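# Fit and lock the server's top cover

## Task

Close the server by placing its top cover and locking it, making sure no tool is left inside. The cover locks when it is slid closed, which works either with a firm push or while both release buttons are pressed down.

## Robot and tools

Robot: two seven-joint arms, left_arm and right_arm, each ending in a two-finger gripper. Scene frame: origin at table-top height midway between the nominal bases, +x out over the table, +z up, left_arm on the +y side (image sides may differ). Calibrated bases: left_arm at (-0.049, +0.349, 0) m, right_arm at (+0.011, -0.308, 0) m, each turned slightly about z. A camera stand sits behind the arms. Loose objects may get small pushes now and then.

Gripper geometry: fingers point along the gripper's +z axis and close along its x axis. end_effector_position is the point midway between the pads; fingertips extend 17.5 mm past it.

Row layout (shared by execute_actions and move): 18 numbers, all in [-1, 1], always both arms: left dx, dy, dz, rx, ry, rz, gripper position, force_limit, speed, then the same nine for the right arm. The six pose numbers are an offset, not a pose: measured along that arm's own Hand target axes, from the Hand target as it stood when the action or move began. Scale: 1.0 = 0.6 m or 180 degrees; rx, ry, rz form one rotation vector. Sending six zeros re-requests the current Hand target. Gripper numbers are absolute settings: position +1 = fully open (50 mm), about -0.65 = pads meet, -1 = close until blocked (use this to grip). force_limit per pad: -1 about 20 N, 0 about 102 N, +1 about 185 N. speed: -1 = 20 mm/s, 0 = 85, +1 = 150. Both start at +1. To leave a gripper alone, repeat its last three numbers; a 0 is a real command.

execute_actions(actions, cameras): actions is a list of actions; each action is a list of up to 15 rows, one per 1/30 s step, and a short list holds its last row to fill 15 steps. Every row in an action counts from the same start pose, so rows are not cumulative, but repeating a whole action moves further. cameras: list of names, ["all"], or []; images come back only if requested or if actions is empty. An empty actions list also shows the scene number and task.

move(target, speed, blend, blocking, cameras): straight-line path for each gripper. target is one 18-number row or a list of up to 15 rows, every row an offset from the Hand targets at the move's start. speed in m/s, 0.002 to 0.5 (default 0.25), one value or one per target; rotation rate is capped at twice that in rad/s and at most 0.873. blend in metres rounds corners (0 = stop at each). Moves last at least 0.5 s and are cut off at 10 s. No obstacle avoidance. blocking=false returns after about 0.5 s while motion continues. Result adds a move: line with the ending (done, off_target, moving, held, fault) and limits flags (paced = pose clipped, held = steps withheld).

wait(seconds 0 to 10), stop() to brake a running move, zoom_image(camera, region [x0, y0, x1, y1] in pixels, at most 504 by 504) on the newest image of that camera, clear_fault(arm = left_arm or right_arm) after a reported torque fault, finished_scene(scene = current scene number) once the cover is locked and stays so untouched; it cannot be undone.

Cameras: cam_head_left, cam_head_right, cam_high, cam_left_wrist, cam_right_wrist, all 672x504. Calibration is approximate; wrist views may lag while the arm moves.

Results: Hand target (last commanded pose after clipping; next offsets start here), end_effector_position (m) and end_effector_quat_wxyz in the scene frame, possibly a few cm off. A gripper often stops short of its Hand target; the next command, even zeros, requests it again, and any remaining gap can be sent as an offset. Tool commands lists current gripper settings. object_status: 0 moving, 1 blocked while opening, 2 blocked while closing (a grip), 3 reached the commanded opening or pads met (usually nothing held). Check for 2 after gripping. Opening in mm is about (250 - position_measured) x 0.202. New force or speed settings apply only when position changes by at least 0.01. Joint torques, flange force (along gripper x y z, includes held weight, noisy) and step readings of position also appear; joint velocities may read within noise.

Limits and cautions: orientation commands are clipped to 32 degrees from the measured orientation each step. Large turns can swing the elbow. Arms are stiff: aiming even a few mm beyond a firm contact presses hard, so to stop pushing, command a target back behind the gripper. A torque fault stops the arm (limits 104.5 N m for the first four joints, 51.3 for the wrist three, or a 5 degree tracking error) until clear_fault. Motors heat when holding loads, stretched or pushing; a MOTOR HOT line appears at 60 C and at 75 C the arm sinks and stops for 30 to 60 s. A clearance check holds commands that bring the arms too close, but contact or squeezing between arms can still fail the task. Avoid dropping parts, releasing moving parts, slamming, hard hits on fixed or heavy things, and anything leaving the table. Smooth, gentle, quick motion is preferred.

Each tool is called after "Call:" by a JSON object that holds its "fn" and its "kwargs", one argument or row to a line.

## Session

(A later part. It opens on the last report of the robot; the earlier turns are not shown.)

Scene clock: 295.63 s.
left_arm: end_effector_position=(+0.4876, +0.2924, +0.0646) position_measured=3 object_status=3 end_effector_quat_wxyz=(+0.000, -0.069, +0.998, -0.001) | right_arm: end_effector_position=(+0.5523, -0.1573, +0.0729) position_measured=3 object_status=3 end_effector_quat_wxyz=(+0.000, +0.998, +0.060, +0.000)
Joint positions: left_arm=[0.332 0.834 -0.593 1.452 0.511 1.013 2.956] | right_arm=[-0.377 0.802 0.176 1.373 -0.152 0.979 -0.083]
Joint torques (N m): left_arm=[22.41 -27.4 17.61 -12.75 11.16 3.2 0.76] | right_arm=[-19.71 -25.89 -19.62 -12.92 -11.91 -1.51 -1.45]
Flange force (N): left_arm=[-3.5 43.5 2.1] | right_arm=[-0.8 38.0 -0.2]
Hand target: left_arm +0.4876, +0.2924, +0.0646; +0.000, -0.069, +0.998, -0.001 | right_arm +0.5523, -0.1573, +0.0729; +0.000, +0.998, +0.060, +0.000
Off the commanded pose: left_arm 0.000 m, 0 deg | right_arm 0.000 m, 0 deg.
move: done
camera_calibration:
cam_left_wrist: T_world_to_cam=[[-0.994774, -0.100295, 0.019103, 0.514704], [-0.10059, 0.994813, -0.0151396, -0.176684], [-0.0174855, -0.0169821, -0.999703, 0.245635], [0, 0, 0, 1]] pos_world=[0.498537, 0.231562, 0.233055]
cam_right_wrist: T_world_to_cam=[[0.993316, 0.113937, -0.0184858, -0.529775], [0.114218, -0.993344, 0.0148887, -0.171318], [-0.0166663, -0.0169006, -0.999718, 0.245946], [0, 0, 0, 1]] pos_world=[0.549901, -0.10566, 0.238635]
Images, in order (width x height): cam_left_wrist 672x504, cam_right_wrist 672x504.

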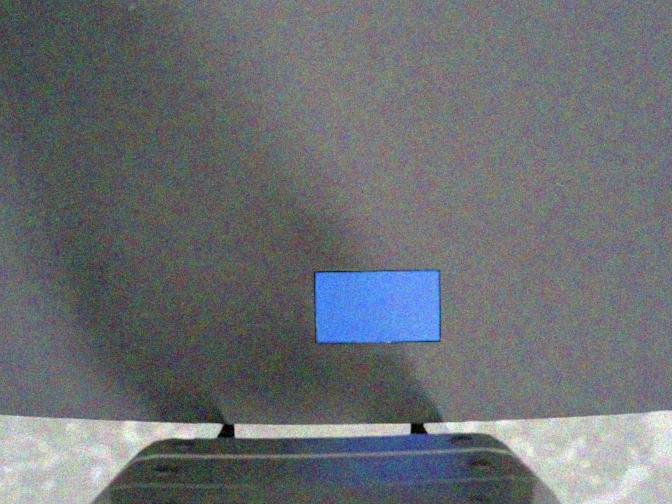

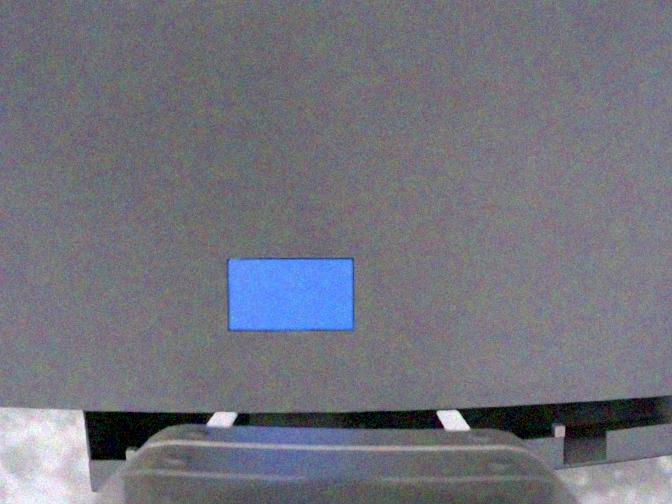

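Call:
{"fn": "move", "kwargs": {
  "target": [
    [0,0,-0.0167,0,0,0,1,1,1, 0,0,-0.0167,0,0,0,1,-0.6,1],
    [0.0105,-0.0553,-0.0167,0,0,-0.0128,1,1,1, 0.0208,0.0533,-0.0167,0,0,-0.0128,1,-0.6,1]
  ],
  "speed": [0.04,0.05],
  "cameras": ["all"]
}}

Call:
{"fn": "zoom_image", "kwargs": {
  "camera": "cam_high",
  "region": [220, 210, 440, 390]
}}

Call:
{"fn": "zoom_image", "kwargs": {
  "camera": "cam_head_left",
  "region": [170, 270, 230, 320]
}}

Call:
{"fn": "zoom_image", "kwargs": {
  "camera": "cam_head_left",
  "region": [330, 245, 390, 295]
}}

Scene clock: 319.57 s.
left_arm: end_effector_position=(+0.4859, +0.2587, +0.0746) position_measured=3 object_status=3 end_effector_quat_wxyz=(+0.000, -0.089, +0.996, -0.001) | right_arm: end_effector_position=(+0.5685, -0.1876, +0.0830) position_measured=3 object_status=3 end_effector_quat_wxyz=(+0.000, +0.997, +0.080, +0.000)
Joint positions: left_arm=[0.4 0.828 -0.609 1.431 0.511 1.044 3.062] | right_arm=[-0.31 0.805 0.167 1.326 -0.141 1.021 0.006]
Joint torques (N m): left_arm=[23.72 -28.54 18.45 -15.51 12.75 1.89 0.95] | right_arm=[-22.37 -25.3 -22.21 -11.18 -13.43 -0.32 -1.57]
Flange force (N): left_arm=[-3.6 47.1 2.1] | right_arm=[0.0 41.8 -0.5]
Hand target: left_arm +0.4860, +0.2587, +0.0746; +0.000, -0.089, +0.996, -0.001 | right_arm +0.5685, -0.1876, +0.0830; +0.000, +0.997, +0.080, +0.000
Off the commanded pose: left_arm 0.000 m, 0 deg | right_arm 0.000 m, 0 deg.
move: done
camera_calibration:
cam_left_wrist: T_world_to_cam=[[-0.989936, -0.140204, 0.0192031, 0.517378], [-0.140501, 0.989965, -0.0151003, -0.122594], [-0.0168933, -0.0176464, -0.999702, 0.254917], [0, 0, 0, 1]] pos_world=[0.499253, 0.1984, 0.243055]
cam_right_wrist: T_world_to_cam=[[0.987934, 0.153767, -0.0185149, -0.531717], [0.154048, -0.987952, 0.014864, -0.225006], [-0.0160063, -0.0175368, -0.999718, 0.255207], [0, 0, 0, 1]] pos_world=[0.564048, -0.13606, 0.248634]

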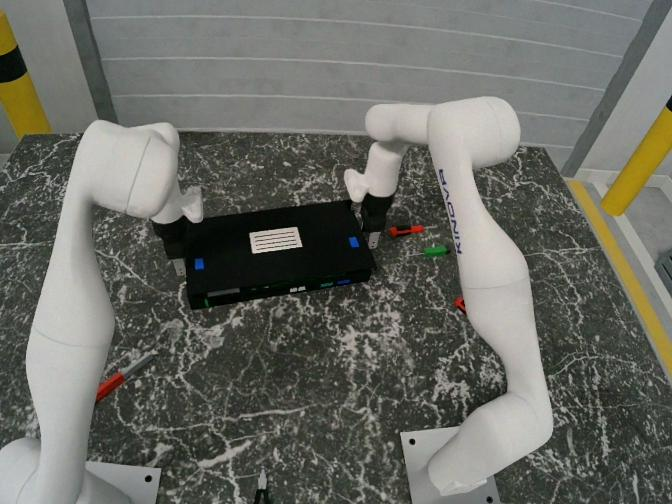

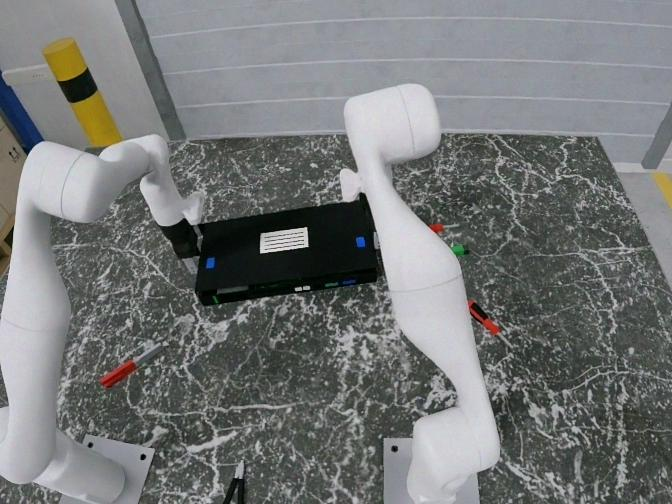

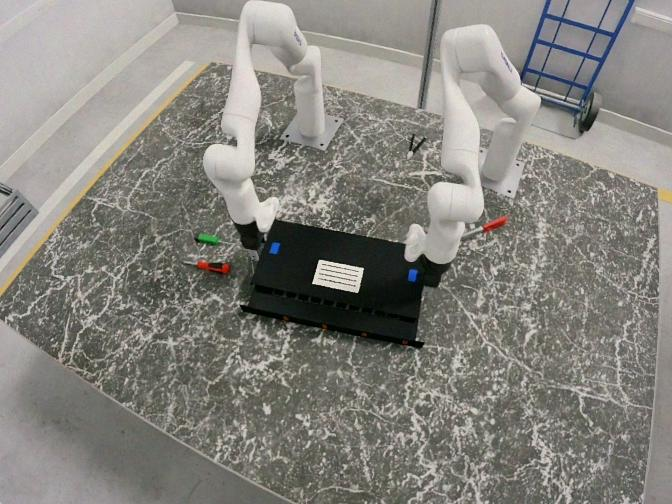

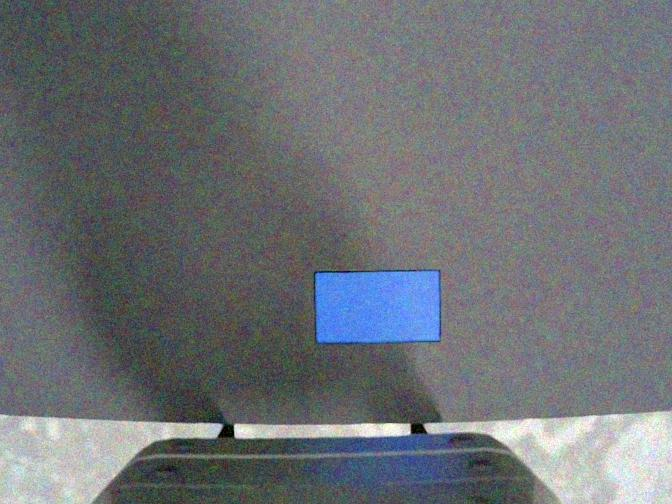

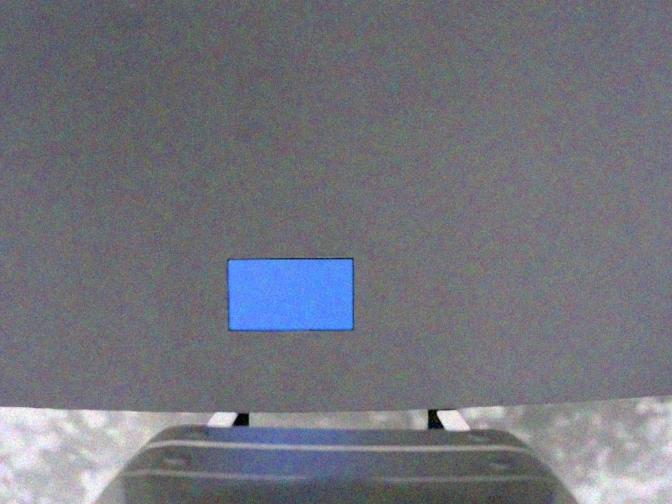

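Scaled by 2.291 from the camera's 672x504 image, which has a finer 960x720 frame.

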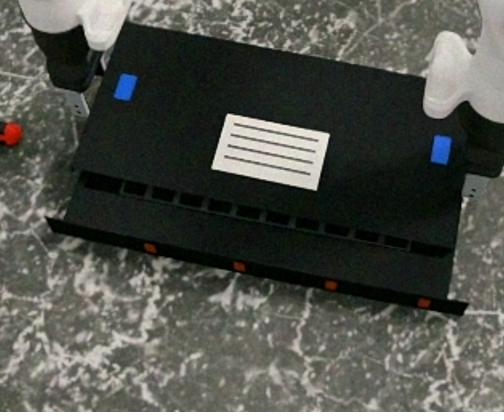

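Scaled by 8.400 from the camera's 672x504 image, which has a finer 960x720 frame.

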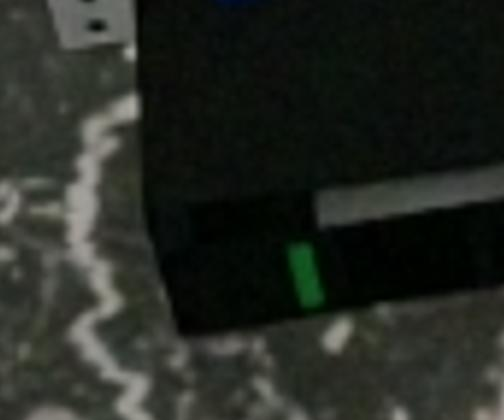

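Scaled by 8.400 from the camera's 672x504 image, which has a finer 960x720 frame.

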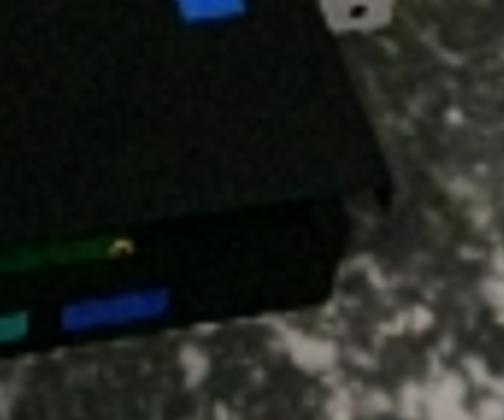

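Call:
{"fn": "zoom_image", "kwargs": {
  "camera": "cam_high",
  "region": [235, 270, 305, 330]
}}

Call:
{"fn": "zoom_image", "kwargs": {
  "camera": "cam_high",
  "region": [365, 295, 435, 355]
}}

Scaled by 7.200 from the camera's 672x504 image, which has a finer 960x720 frame.

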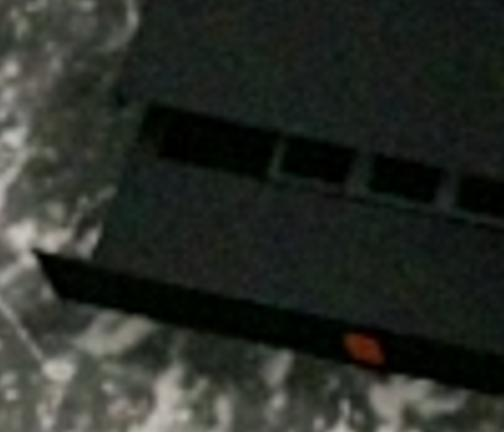

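Scaled by 7.200 from the camera's 672x504 image, which has a finer 960x720 frame.

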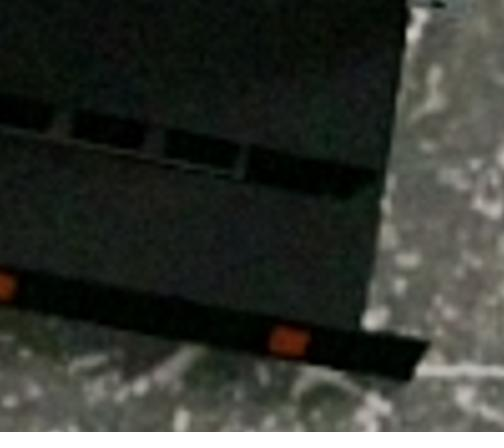

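Call:
{"fn": "move", "kwargs": {
  "target": [
    [0.0212,0.002,0,0,0,-0.005,1,1,1, -0.009,-0.0013,0,0,0,-0.005,1,-0.6,1],
    [0.0212,0.002,0.01,0,0,-0.005,1,1,1, -0.009,-0.0013,0.01,0,0,-0.005,1,-0.6,1]
  ],
  "speed": [0.03,0.03],
  "cameras": ["cam_high","cam_head_left","cam_left_wrist","cam_right_wrist"]
}}

Call:
{"fn": "zoom_image", "kwargs": {
  "camera": "cam_high",
  "region": [235, 270, 305, 330]
}}

Call:
{"fn": "zoom_image", "kwargs": {
  "camera": "cam_high",
  "region": [365, 295, 435, 355]
}}

Call:
{"fn": "zoom_image", "kwargs": {
  "camera": "cam_head_left",
  "region": [330, 245, 390, 295]
}}

Call:
{"fn": "zoom_image", "kwargs": {
  "camera": "cam_head_left",
  "region": [170, 270, 230, 320]
}}

Scene clock: 363.47 s.
left_arm: end_effector_position=(+0.4732, +0.2576, +0.0686) position_measured=3 object_status=3 end_effector_quat_wxyz=(+0.000, -0.097, +0.995, -0.001) | right_arm: end_effector_position=(+0.5630, -0.1876, +0.0770) position_measured=3 object_status=3 end_effector_quat_wxyz=(+0.000, +0.996, +0.088, +0.000)
Joint positions: left_arm=[0.417 0.815 -0.612 1.487 0.52 1.006 3.064] | right_arm=[-0.311 0.802 0.161 1.356 -0.138 0.995 0.019]
Joint torques (N m): left_arm=[22.56 -26.92 18.04 -15.59 12.3 1.44 0.84] | right_arm=[-21.84 -25.1 -21.96 -10.9 -13.12 -0.18 -1.51]
Flange force (N): left_arm=[-1.8 46.6 -1.0] | right_arm=[-0.5 41.1 -0.3]
Hand target: left_arm +0.4732, +0.2576, +0.0686; +0.000, -0.097, +0.995, -0.001 | right_arm +0.5630, -0.1877, +0.0770; +0.000, +0.996, +0.088, +0.000
Off the commanded pose: left_arm 0.000 m, 0 deg | right_arm 0.000 m, 0 deg.
move: done
camera_calibration:
cam_left_wrist: T_world_to_cam=[[-0.987609, -0.155762, 0.0191624, 0.507708], [-0.156058, 0.987633, -0.015047, -0.115364], [-0.0165817, -0.017851, -0.999703, 0.248593], [0, 0, 0, 1]] pos_world=[0.487536, 0.197457, 0.237054]
cam_right_wrist: T_world_to_cam=[[0.985385, 0.169325, -0.0185942, -0.522081], [0.169609, -0.985399, 0.0149083, -0.232417], [-0.0157984, -0.0178442, -0.999716, 0.248948], [0, 0, 0, 1]] pos_world=[0.557803, -0.13618, 0.242634]
Images, in order (width x height): cam_head_left 672x504, cam_high 672x504, cam_left_wrist 672x504, cam_right_wrist 672x504.

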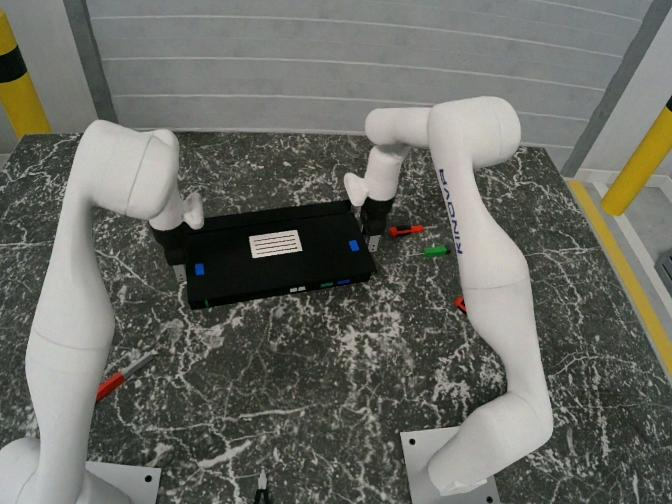

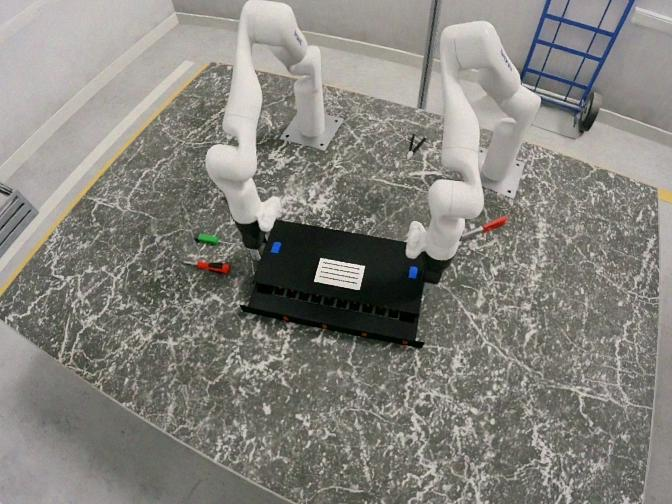

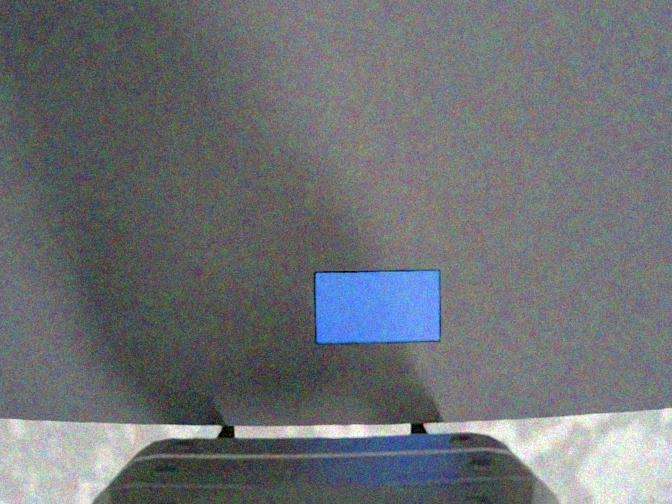

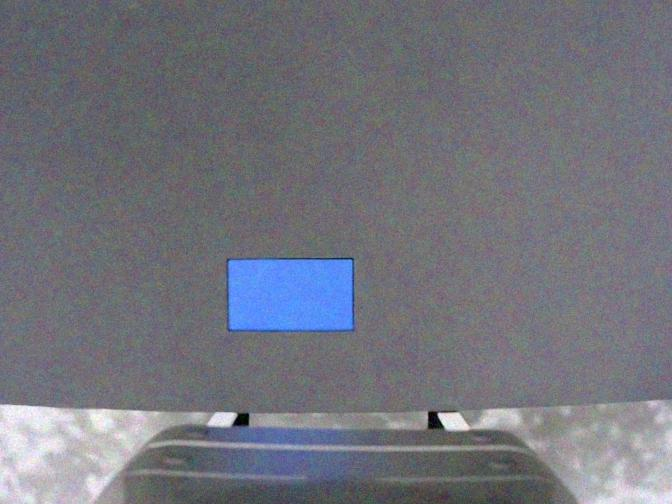

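Scaled by 7.200 from the camera's 672x504 image, which has a finer 960x720 frame.

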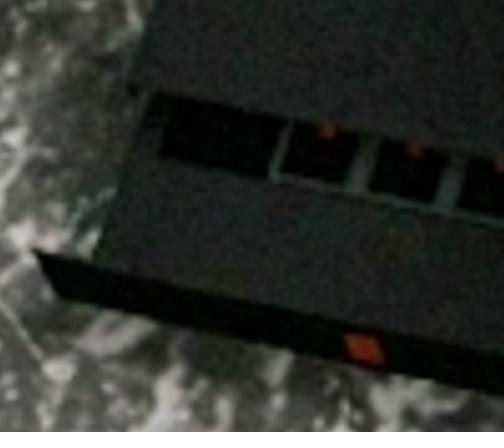

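Scaled by 7.200 from the camera's 672x504 image, which has a finer 960x720 frame.

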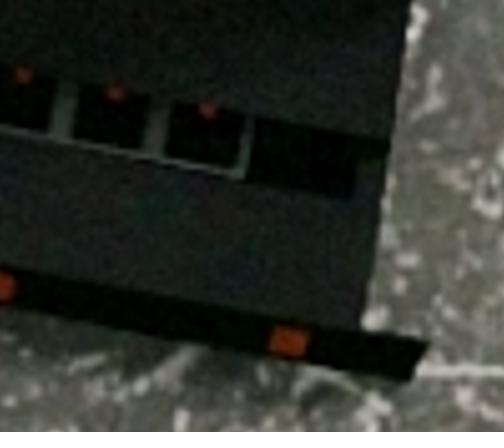

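Scaled by 8.400 from the camera's 672x504 image, which has a finer 960x720 frame.

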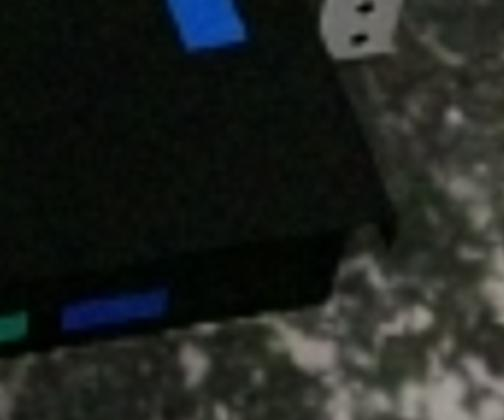

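Scaled by 8.400 from the camera's 672x504 image, which has a finer 960x720 frame.

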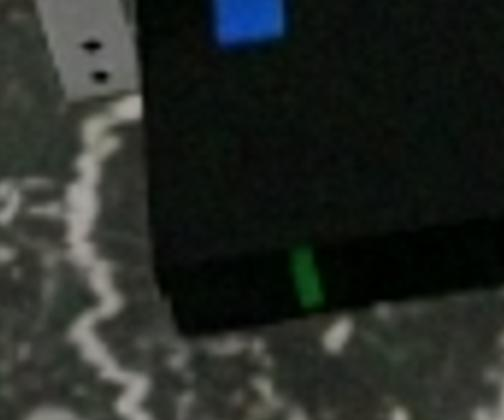

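Call:
{"fn": "move", "kwargs": {
  "target": [0,0,0.0033,0,0,0,1,1,1, 0,0,0.0033,0,0,0,1,-0.6,1],
  "speed": 0.015
}}

Call:
{"fn": "move", "kwargs": {
  "target": [0,0,0.0025,0,0,0,1,1,1, 0,0,0.0025,0,0,0,1,-0.6,1],
  "speed": 0.015
}}

Scene clock: 372.93 s.
left_arm: end_effector_position=(+0.4732, +0.2576, +0.0666) position_measured=3 object_status=3 end_effector_quat_wxyz=(+0.000, -0.097, +0.995, -0.001) | right_arm: end_effector_position=(+0.5631, -0.1877, +0.0750) position_measured=3 object_status=3 end_effector_quat_wxyz=(+0.000, +0.996, +0.088, +0.000)
Joint positions: left_arm=[0.416 0.818 -0.611 1.488 0.522 1.002 3.063] | right_arm=[-0.311 0.804 0.161 1.357 -0.139 0.99 0.019]
Joint torques (N m): left_arm=[22.29 -26.43 17.9 -15.1 12.02 1.53 0.78] | right_arm=[-21.56 -25.16 -21.69 -10.82 -12.9 -0.22 -1.49]
Flange force (N): left_arm=[-2.2 45.8 -1.8] | right_arm=[-0.1 40.6 -0.4]
Hand target: left_arm +0.4732, +0.2576, +0.0667; +0.000, -0.097, +0.995, -0.001 | right_arm +0.5630, -0.1877, +0.0750; +0.000, +0.996, +0.088, +0.000
Off the commanded pose: left_arm 0.000 m, 0 deg | right_arm 0.000 m, 0 deg.
move: done

Scene clock: 373.63 s.
left_arm: end_effector_position=(+0.4732, +0.2576, +0.0652) position_measured=3 object_status=3 end_effector_quat_wxyz=(+0.000, -0.097, +0.995, -0.001) | right_arm: end_effector_position=(+0.5630, -0.1877, +0.0735) position_measured=3 object_status=3 end_effector_quat_wxyz=(+0.000, +0.996, +0.088, +0.000)
Joint positions: left_arm=[0.416 0.82 -0.61 1.49 0.523 0.999 3.062] | right_arm=[-0.311 0.806 0.161 1.359 -0.139 0.987 0.02]
Joint torques (N m): left_arm=[22.38 -25.87 18.07 -15.22 12.08 1.29 0.79] | right_arm=[-21.85 -25.25 -21.95 -11 -13.06 -0.26 -1.51]
Flange force (N): left_arm=[-1.4 46.3 -3.3] | right_arm=[-0.7 41.1 -0.2]
Hand target: left_arm +0.4732, +0.2576, +0.0652; +0.000, -0.097, +0.995, -0.001 | right_arm +0.5630, -0.1877, +0.0735; +0.000, +0.996, +0.088, +0.000
Off the commanded pose: left_arm 0.000 m, 0 deg | right_arm 0.000 m, 0 deg.
move: done

Call:
{"fn": "move", "kwargs": {
  "target": [0,0,0.0033,0,0,0,1,1,1, 0,0,0.0033,0,0,0,1,-0.6,1],
  "speed": 0.015,
  "cameras": ["cam_high","cam_head_left"]
}}

Scene clock: 389.20 s.
left_arm: end_effector_position=(+0.4732, +0.2576, +0.0632) position_measured=3 object_status=3 end_effector_quat_wxyz=(+0.000, -0.097, +0.995, -0.001) | right_arm: end_effector_position=(+0.5630, -0.1877, +0.0715) position_measured=3 object_status=3 end_effector_quat_wxyz=(+0.000, +0.996, +0.088, +0.000)
Joint positions: left_arm=[0.415 0.823 -0.609 1.491 0.525 0.995 3.06] | right_arm=[-0.311 0.809 0.161 1.361 -0.14 0.983 0.02]
Joint torques (N m): left_arm=[22.8 -19.46 20.06 -12.07 12.12 1.24 0.84] | right_arm=[-22.13 -25.32 -22.27 -10.94 -13.12 -0.19 -1.51]
Flange force (N): left_arm=[-2.9 46.7 -16.6] | right_arm=[-0.4 41.6 -0.1]
Hand target: left_arm +0.4732, +0.2576, +0.0632; +0.000, -0.097, +0.995, -0.001 | right_arm +0.5630, -0.1876, +0.0715; +0.000, +0.996, +0.088, +0.000
Off the commanded pose: left_arm 0.000 m, 0 deg | right_arm 0.000 m, 0 deg.
move: done
Images, in order (width x height): cam_head_left 672x504, cam_high 672x504.

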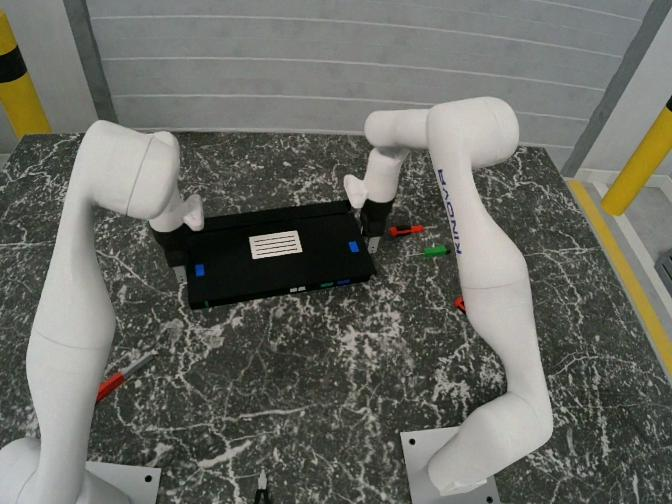

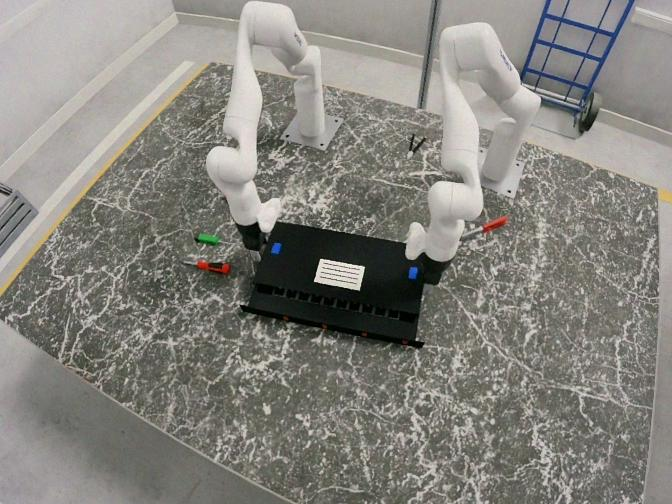

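Call:
{"fn": "zoom_image", "kwargs": {
  "camera": "cam_high",
  "region": [230, 210, 450, 360]
}}

Call:
{"fn": "zoom_image", "kwargs": {
  "camera": "cam_head_left",
  "region": [160, 190, 400, 320]
}}

Scaled by 2.291 from the camera's 672x504 image, which has a finer 960x720 frame.

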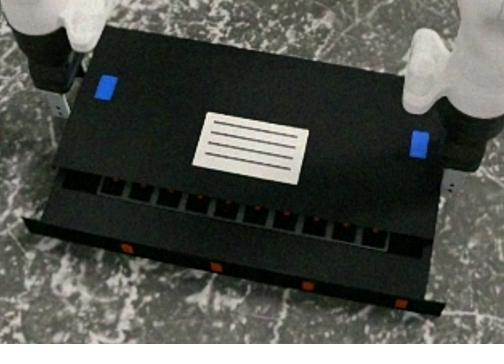

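Scaled by 2.100 from the camera's 672x504 image, which has a finer 960x720 frame.

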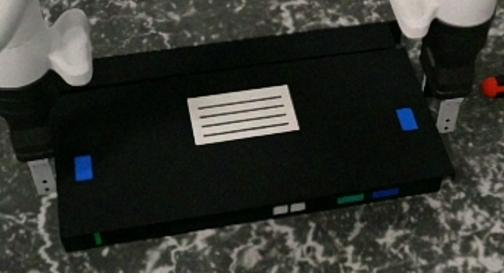

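Call:
{"fn": "move", "kwargs": {
  "target": [
    [0,0,-0.0067,0,0,0,1,1,1, 0,0,-0.0067,0,0,0,1,-0.6,1],
    [0,0.0042,-0.0067,0,0,0,1,1,1, 0,-0.0042,-0.0067,0,0,0,1,-0.6,1],
    [0,0.0042,-0.001,0,0,0,1,1,1, 0,-0.0042,-0.001,0,0,0,1,-0.6,1]
  ],
  "speed": 0.015,
  "cameras": ["cam_high"]
}}

Call:
{"fn": "zoom_image", "kwargs": {
  "camera": "cam_high",
  "region": [230, 210, 450, 360]
}}

Scene clock: 399.23 s.
left_arm: end_effector_position=(+0.4727, +0.2601, +0.0638) position_measured=3 object_status=3 end_effector_quat_wxyz=(+0.000, -0.097, +0.995, -0.001) | right_arm: end_effector_position=(+0.5626, -0.1851, +0.0721) position_measured=3 object_status=3 end_effector_quat_wxyz=(+0.000, +0.996, +0.088, +0.000)
Joint positions: left_arm=[0.412 0.82 -0.609 1.494 0.525 0.994 3.055] | right_arm=[-0.315 0.808 0.161 1.36 -0.14 0.984 0.015]
Joint torques (N m): left_arm=[23.19 -28.1 18.23 -15.16 11.84 2.2 0.61] | right_arm=[-21.65 -25.31 -21.77 -11.15 -12.88 -0.4 -1.48]
Flange force (N): left_arm=[-4.5 46.5 1.9] | right_arm=[-0.8 40.8 -0.3]
Hand target: left_arm +0.4727, +0.2601, +0.0638; +0.000, -0.097, +0.995, -0.001 | right_arm +0.5626, -0.1852, +0.0721; +0.000, +0.996, +0.088, +0.000
Off the commanded pose: left_arm 0.000 m, 0 deg | right_arm 0.000 m, 0 deg.
move: done
Images, in order (width x height): cam_high 672x504.

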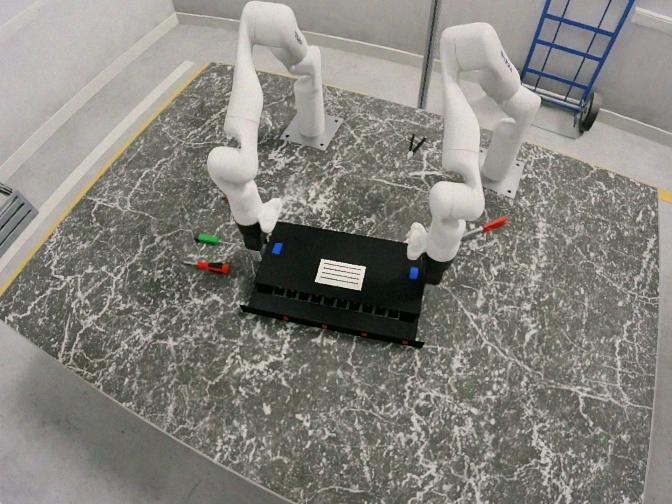

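Scaled by 2.291 from the camera's 672x504 image, which has a finer 960x720 frame.

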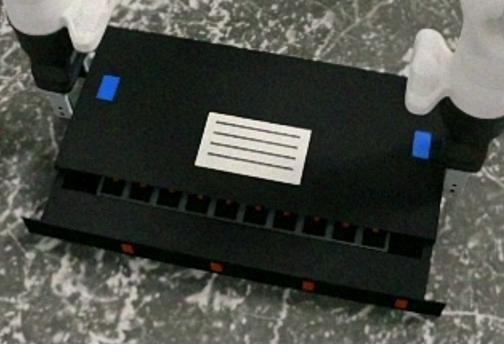

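Call:
{"fn": "move", "kwargs": {
  "target": [0,0,0.004,0,0,0,1,1,1, 0,0,0.004,0,0,0,1,-0.6,1],
  "speed": 0.015
}}

Scene clock: 401.53 s.
left_arm: end_effector_position=(+0.4727, +0.2601, +0.0614) position_measured=3 object_status=3 end_effector_quat_wxyz=(+0.000, -0.097, +0.995, -0.001) | right_arm: end_effector_position=(+0.5626, -0.1852, +0.0697) position_measured=3 object_status=3 end_effector_quat_wxyz=(+0.000, +0.996, +0.088, +0.000)
Joint positions: left_arm=[0.411 0.824 -0.608 1.496 0.527 0.989 3.053] | right_arm=[-0.315 0.812 0.161 1.362 -0.14 0.979 0.016]
Joint torques (N m): left_arm=[24.97 -25.14 21.01 -14.29 13.11 2.06 0.95] | right_arm=[-19.64 -25.38 -19.76 -10.97 -11.66 -0.36 -1.4]
Flange force (N): left_arm=[-5.0 50.5 -5.9] | right_arm=[-0.8 37.0 0.1]
Hand target: left_arm +0.4727, +0.2601, +0.0614; +0.000, -0.097, +0.995, -0.001 | right_arm +0.5626, -0.1852, +0.0697; +0.000, +0.996, +0.088, +0.000
Off the commanded pose: left_arm 0.000 m, 0 deg | right_arm 0.000 m, 0 deg.
move: done

Call:
{"fn": "move", "kwargs": {
  "target": [
    [0,0.0012,0,0,0,0,1,1,1, 0,-0.0012,0,0,0,0,1,-0.6,1],
    [0,0.0012,0.0033,0,0,0,1,1,1, 0,-0.0012,0.0033,0,0,0,1,-0.6,1]
  ],
  "speed": 0.015,
  "cameras": ["cam_high"]
}}

Call:
{"fn": "zoom_image", "kwargs": {
  "camera": "cam_high",
  "region": [230, 210, 450, 360]
}}

Scene clock: 405.27 s.
left_arm: end_effector_position=(+0.4726, +0.2608, +0.0594) position_measured=3 object_status=3 end_effector_quat_wxyz=(+0.000, -0.097, +0.995, -0.001) | right_arm: end_effector_position=(+0.5625, -0.1845, +0.0677) position_measured=3 object_status=3 end_effector_quat_wxyz=(+0.000, +0.996, +0.088, +0.000)
Joint positions: left_arm=[0.409 0.826 -0.606 1.499 0.529 0.984 3.05] | right_arm=[-0.316 0.814 0.16 1.363 -0.141 0.974 0.015]
Joint torques (N m): left_arm=[22.15 -28.04 17.39 -14.41 11.22 2.34 0.59] | right_arm=[-21.83 -25.52 -21.98 -11.2 -12.83 -0.35 -1.47]
Flange force (N): left_arm=[-5.4 43.9 2.0] | right_arm=[-0.8 41.0 0.0]
Hand target: left_arm +0.4726, +0.2608, +0.0594; +0.000, -0.097, +0.995, -0.001 | right_arm +0.5625, -0.1845, +0.0677; +0.000, +0.996, +0.088, +0.000
Off the commanded pose: left_arm 0.000 m, 0 deg | right_arm 0.000 m, 0 deg.
move: done
Images, in order (width x height): cam_high 672x504.

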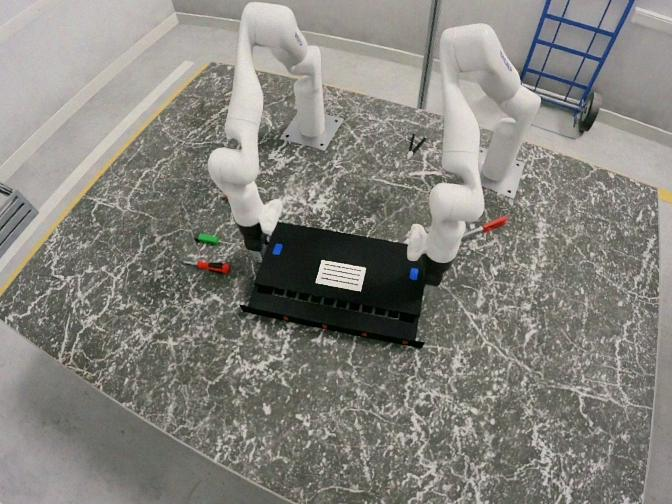

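Scaled by 2.291 from the camera's 672x504 image, which has a finer 960x720 frame.

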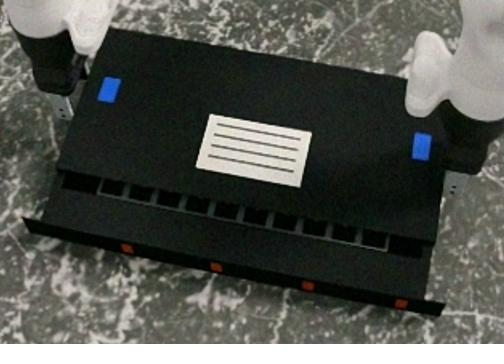

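Call:
{"fn": "move", "kwargs": {
  "target": [0,0,0.0033,0,0,0,1,1,1, 0,0,0.0033,0,0,0,1,-0.6,1],
  "speed": 0.015
}}

Scene clock: 410.00 s.
left_arm: end_effector_position=(+0.4726, +0.2608, +0.0574) position_measured=3 object_status=3 end_effector_quat_wxyz=(+0.000, -0.097, +0.995, -0.001) | right_arm: end_effector_position=(+0.5625, -0.1845, +0.0657) position_measured=3 object_status=3 end_effector_quat_wxyz=(+0.000, +0.996, +0.088, +0.000)
Joint positions: left_arm=[0.408 0.829 -0.605 1.501 0.531 0.98 3.049] | right_arm=[-0.316 0.817 0.16 1.365 -0.141 0.97 0.015]
Joint torques (N m): left_arm=[22.44 -27.8 17.66 -14.15 11.22 2.69 0.61] | right_arm=[-22.3 -24.65 -22.55 -11.18 -13.1 -0.68 -1.55]
Flange force (N): left_arm=[-5.6 44.5 2.0] | right_arm=[-1.7 42.0 -2.1]
Hand target: left_arm +0.4726, +0.2608, +0.0574; +0.000, -0.097, +0.995, -0.001 | right_arm +0.5625, -0.1845, +0.0657; +0.000, +0.996, +0.088, +0.000
Off the commanded pose: left_arm 0.000 m, 0 deg | right_arm 0.000 m, 0 deg.
move: done

Call:
{"fn": "move", "kwargs": {
  "target": [0,0,0.0025,0,0,0,1,1,1, 0,0,0.0025,0,0,0,1,-0.6,1],
  "speed": 0.015
}}

Scene clock: 413.63 s.
left_arm: end_effector_position=(+0.4726, +0.2608, +0.0559) position_measured=3 object_status=3 end_effector_quat_wxyz=(+0.000, -0.097, +0.995, -0.001) | right_arm: end_effector_position=(+0.5625, -0.1845, +0.0642) position_measured=3 object_status=3 end_effector_quat_wxyz=(+0.000, +0.996, +0.088, +0.000)
Joint positions: left_arm=[0.408 0.831 -0.604 1.502 0.533 0.977 3.048] | right_arm=[-0.316 0.819 0.16 1.366 -0.141 0.967 0.016]
Joint torques (N m): left_arm=[22.39 -27.86 17.62 -14.18 11.18 2.73 0.57] | right_arm=[-22.29 -24.74 -22.63 -11.15 -13.11 -0.71 -1.56]
Flange force (N): left_arm=[-5.4 44.4 2.1] | right_arm=[-1.4 42.0 -2.1]
Hand target: left_arm +0.4726, +0.2608, +0.0559; +0.000, -0.097, +0.995, -0.001 | right_arm +0.5625, -0.1845, +0.0642; +0.000, +0.996, +0.088, +0.000
Off the commanded pose: left_arm 0.000 m, 0 deg | right_arm 0.000 m, 0 deg.
move: done

Call:
{"fn": "move", "kwargs": {
  "target": [0,0,0.0025,0,0,0,1,1,1, 0,0,0.0025,0,0,0,1,-0.6,1],
  "speed": 0.015,
  "cameras": ["cam_high","cam_head_left"]
}}

Call:
{"fn": "zoom_image", "kwargs": {
  "camera": "cam_high",
  "region": [230, 210, 450, 360]
}}

Call:
{"fn": "zoom_image", "kwargs": {
  "camera": "cam_head_left",
  "region": [160, 190, 400, 320]
}}

Scene clock: 416.77 s.
left_arm: end_effector_position=(+0.4726, +0.2608, +0.0544) position_measured=3 object_status=3 end_effector_quat_wxyz=(+0.000, -0.097, +0.995, -0.001) | right_arm: end_effector_position=(+0.5625, -0.1845, +0.0627) position_measured=3 object_status=3 end_effector_quat_wxyz=(+0.000, +0.996, +0.088, +0.000)
Joint positions: left_arm=[0.407 0.834 -0.603 1.503 0.534 0.974 3.046] | right_arm=[-0.316 0.821 0.159 1.368 -0.142 0.963 0.016]
Joint torques (N m): left_arm=[22.36 -27.83 17.68 -14.15 11.14 2.76 0.61] | right_arm=[-22.33 -24.72 -22.69 -11.13 -13.11 -0.69 -1.55]
Flange force (N): left_arm=[-5.3 44.5 2.0] | right_arm=[-1.4 42.1 -2.2]
Hand target: left_arm +0.4726, +0.2608, +0.0544; +0.000, -0.097, +0.995, -0.001 | right_arm +0.5625, -0.1845, +0.0627; +0.000, +0.996, +0.088, +0.000
Off the commanded pose: left_arm 0.000 m, 0 deg | right_arm 0.000 m, 0 deg.
move: done
Images, in order (width x height): cam_head_left 672x504, cam_high 672x504.

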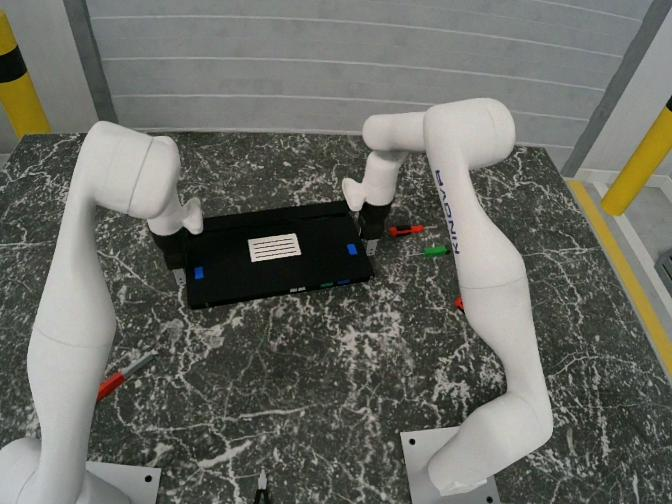

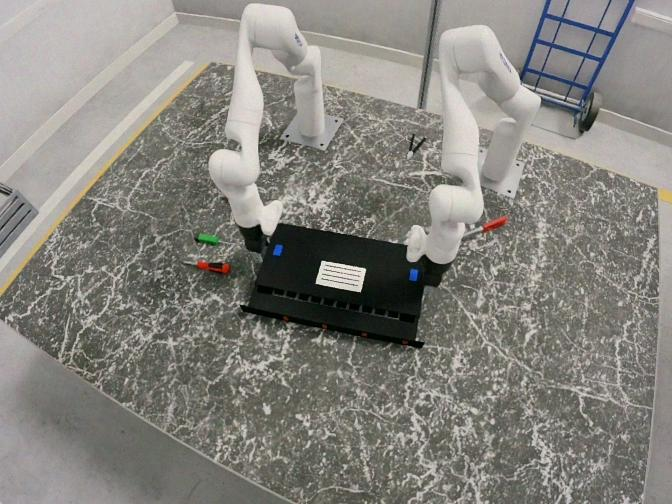

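Scaled by 2.291 from the camera's 672x504 image, which has a finer 960x720 frame.

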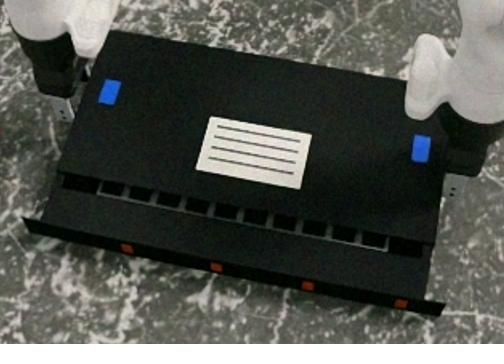

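Scaled by 2.100 from the camera's 672x504 image, which has a finer 960x720 frame.

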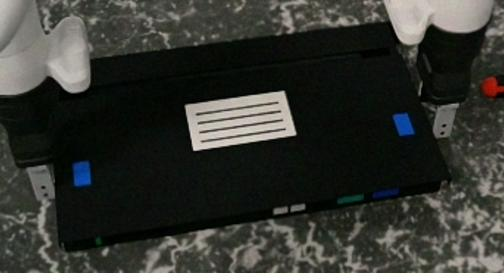

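Call:
{"fn": "move", "kwargs": {
  "target": [0,0,0.0025,0,0,0,1,1,1, 0,0,0.0025,0,0,0,1,-0.6,1],
  "speed": 0.015
}}

Scene clock: 426.20 s.
left_arm: end_effector_position=(+0.4726, +0.2608, +0.0529) position_measured=3 object_status=3 end_effector_quat_wxyz=(+0.000, -0.097, +0.995, -0.001) | right_arm: end_effector_position=(+0.5625, -0.1845, +0.0612) position_measured=3 object_status=3 end_effector_quat_wxyz=(+0.000, +0.996, +0.088, +0.000)
Joint positions: left_arm=[0.407 0.836 -0.602 1.504 0.536 0.971 3.045] | right_arm=[-0.315 0.823 0.159 1.369 -0.142 0.96 0.016]
Joint torques (N m): left_arm=[22.29 -25.81 18.21 -14.23 11.43 2.02 0.62] | right_arm=[-22.25 -25.35 -22.61 -11.27 -13.13 -0.57 -1.54]
Flange force (N): left_arm=[-3.0 45.2 -3.2] | right_arm=[-1.2 41.9 -0.9]
Hand target: left_arm +0.4726, +0.2608, +0.0529; +0.000, -0.097, +0.995, -0.001 | right_arm +0.5625, -0.1845, +0.0612; +0.000, +0.996, +0.088, +0.000
Off the commanded pose: left_arm 0.000 m, 0 deg | right_arm 0.000 m, 0 deg.
move: done

Call:
{"fn": "move", "kwargs": {
  "target": [0,0,0.0017,0,0,0,1,1,1, 0,0,0.0017,0,0,0,1,-0.6,1],
  "speed": 0.015,
  "cameras": ["cam_head_left","cam_head_right","cam_high"]
}}

Call:
{"fn": "zoom_image", "kwargs": {
  "camera": "cam_head_right",
  "region": [180, 180, 420, 320]
}}

Call:
{"fn": "zoom_image", "kwargs": {
  "camera": "cam_high",
  "region": [240, 270, 340, 345]
}}

Call:
{"fn": "zoom_image", "kwargs": {
  "camera": "cam_high",
  "region": [335, 280, 435, 355]
}}

Scene clock: 430.97 s.
left_arm: end_effector_position=(+0.4726, +0.2608, +0.0519) position_measured=3 object_status=3 end_effector_quat_wxyz=(+0.000, -0.097, +0.995, -0.001) | right_arm: end_effector_position=(+0.5625, -0.1845, +0.0602) position_measured=3 object_status=3 end_effector_quat_wxyz=(+0.000, +0.996, +0.088, +0.000)
Joint positions: left_arm=[0.406 0.837 -0.601 1.505 0.537 0.968 3.045] | right_arm=[-0.315 0.825 0.159 1.37 -0.142 0.958 0.016]
Joint torques (N m): left_arm=[22.19 -19.96 19.57 -13.76 11.92 0.2 0.7] | right_arm=[-22.32 -23.91 -22.78 -11.37 -13.14 -1.2 -1.61]
Flange force (N): left_arm=[1.4 46.8 -17.5] | right_arm=[-3.0 42.2 -4.3]
Hand target: left_arm +0.4726, +0.2608, +0.0519; +0.000, -0.097, +0.995, -0.001 | right_arm +0.5625, -0.1845, +0.0602; +0.000, +0.996, +0.088, +0.000
Off the commanded pose: left_arm 0.000 m, 0 deg | right_arm 0.000 m, 0 deg.
move: done
Images, in order (width x height): cam_head_left 672x504, cam_head_right 672x504, cam_high 672x504.

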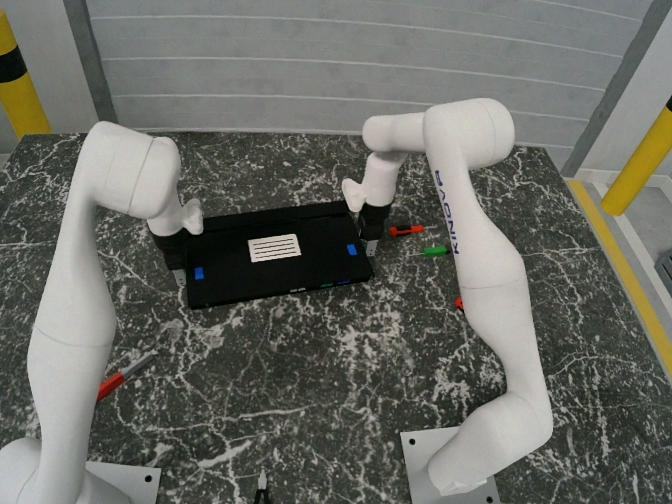

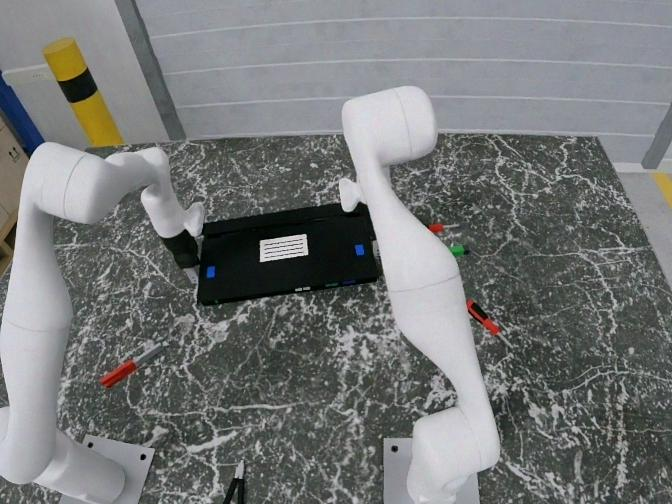

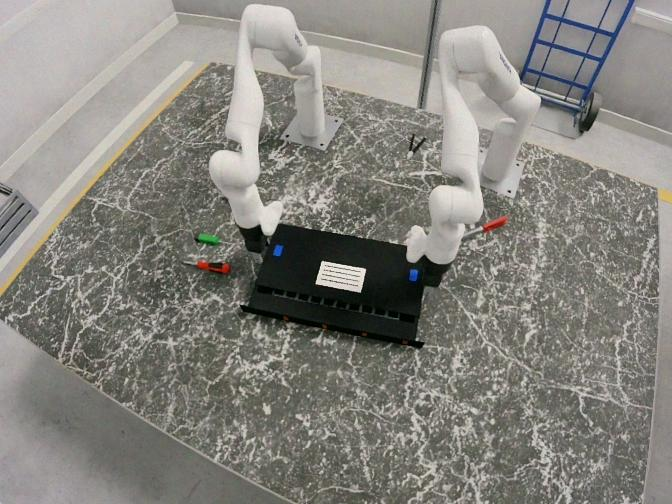

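Scaled by 2.100 from the camera's 672x504 image, which has a finer 960x720 frame.

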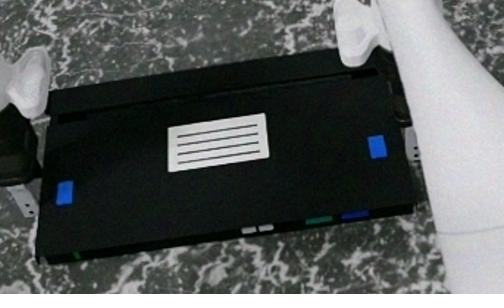

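Scaled by 5.040 from the camera's 672x504 image, which has a finer 960x720 frame.

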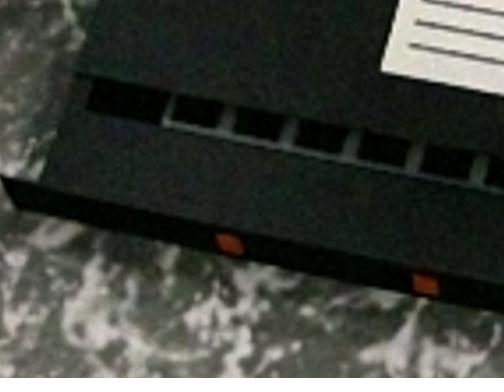

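Scaled by 5.040 from the camera's 672x504 image, which has a finer 960x720 frame.

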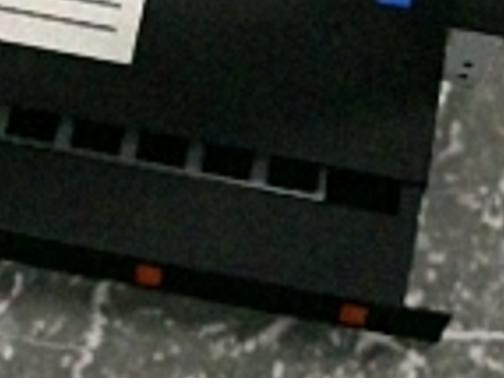

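Call:
{"fn": "move", "kwargs": {
  "target": [
    [-0.005,0,-0.001,0,0,0,1,1,1, 0.005,0,-0.001,0,0,0,1,-0.6,1],
    [-0.005,0,0,0,0,0,1,1,1, 0.005,0,0,0,0,0,1,-0.6,1]
  ],
  "speed": 0.015
}}

Scene clock: 436.07 s.
left_arm: end_effector_position=(+0.4756, +0.2614, +0.0520) position_measured=3 object_status=3 end_effector_quat_wxyz=(+0.000, -0.097, +0.995, -0.001) | right_arm: end_effector_position=(+0.5655, -0.1840, +0.0602) position_measured=3 object_status=3 end_effector_quat_wxyz=(+0.000, +0.996, +0.088, +0.000)
Joint positions: left_arm=[0.402 0.842 -0.601 1.494 0.536 0.974 3.046] | right_arm=[-0.314 0.831 0.159 1.356 -0.142 0.965 0.016]
Joint torques (N m): left_arm=[22.23 -23.3 18.27 -14.06 11.41 1.07 0.67] | right_arm=[-22.01 -24.08 -22.27 -11.71 -12.93 -1.4 -1.56]
Flange force (N): left_arm=[-1.0 45.7 -9.2] | right_arm=[-3.9 41.4 -4.3]
Hand target: left_arm +0.4755, +0.2614, +0.0519; +0.000, -0.097, +0.995, -0.001 | right_arm +0.5654, -0.1840, +0.0602; +0.000, +0.996, +0.088, +0.000
Off the commanded pose: left_arm 0.000 m, 0 deg | right_arm 0.000 m, 0 deg.
move: done


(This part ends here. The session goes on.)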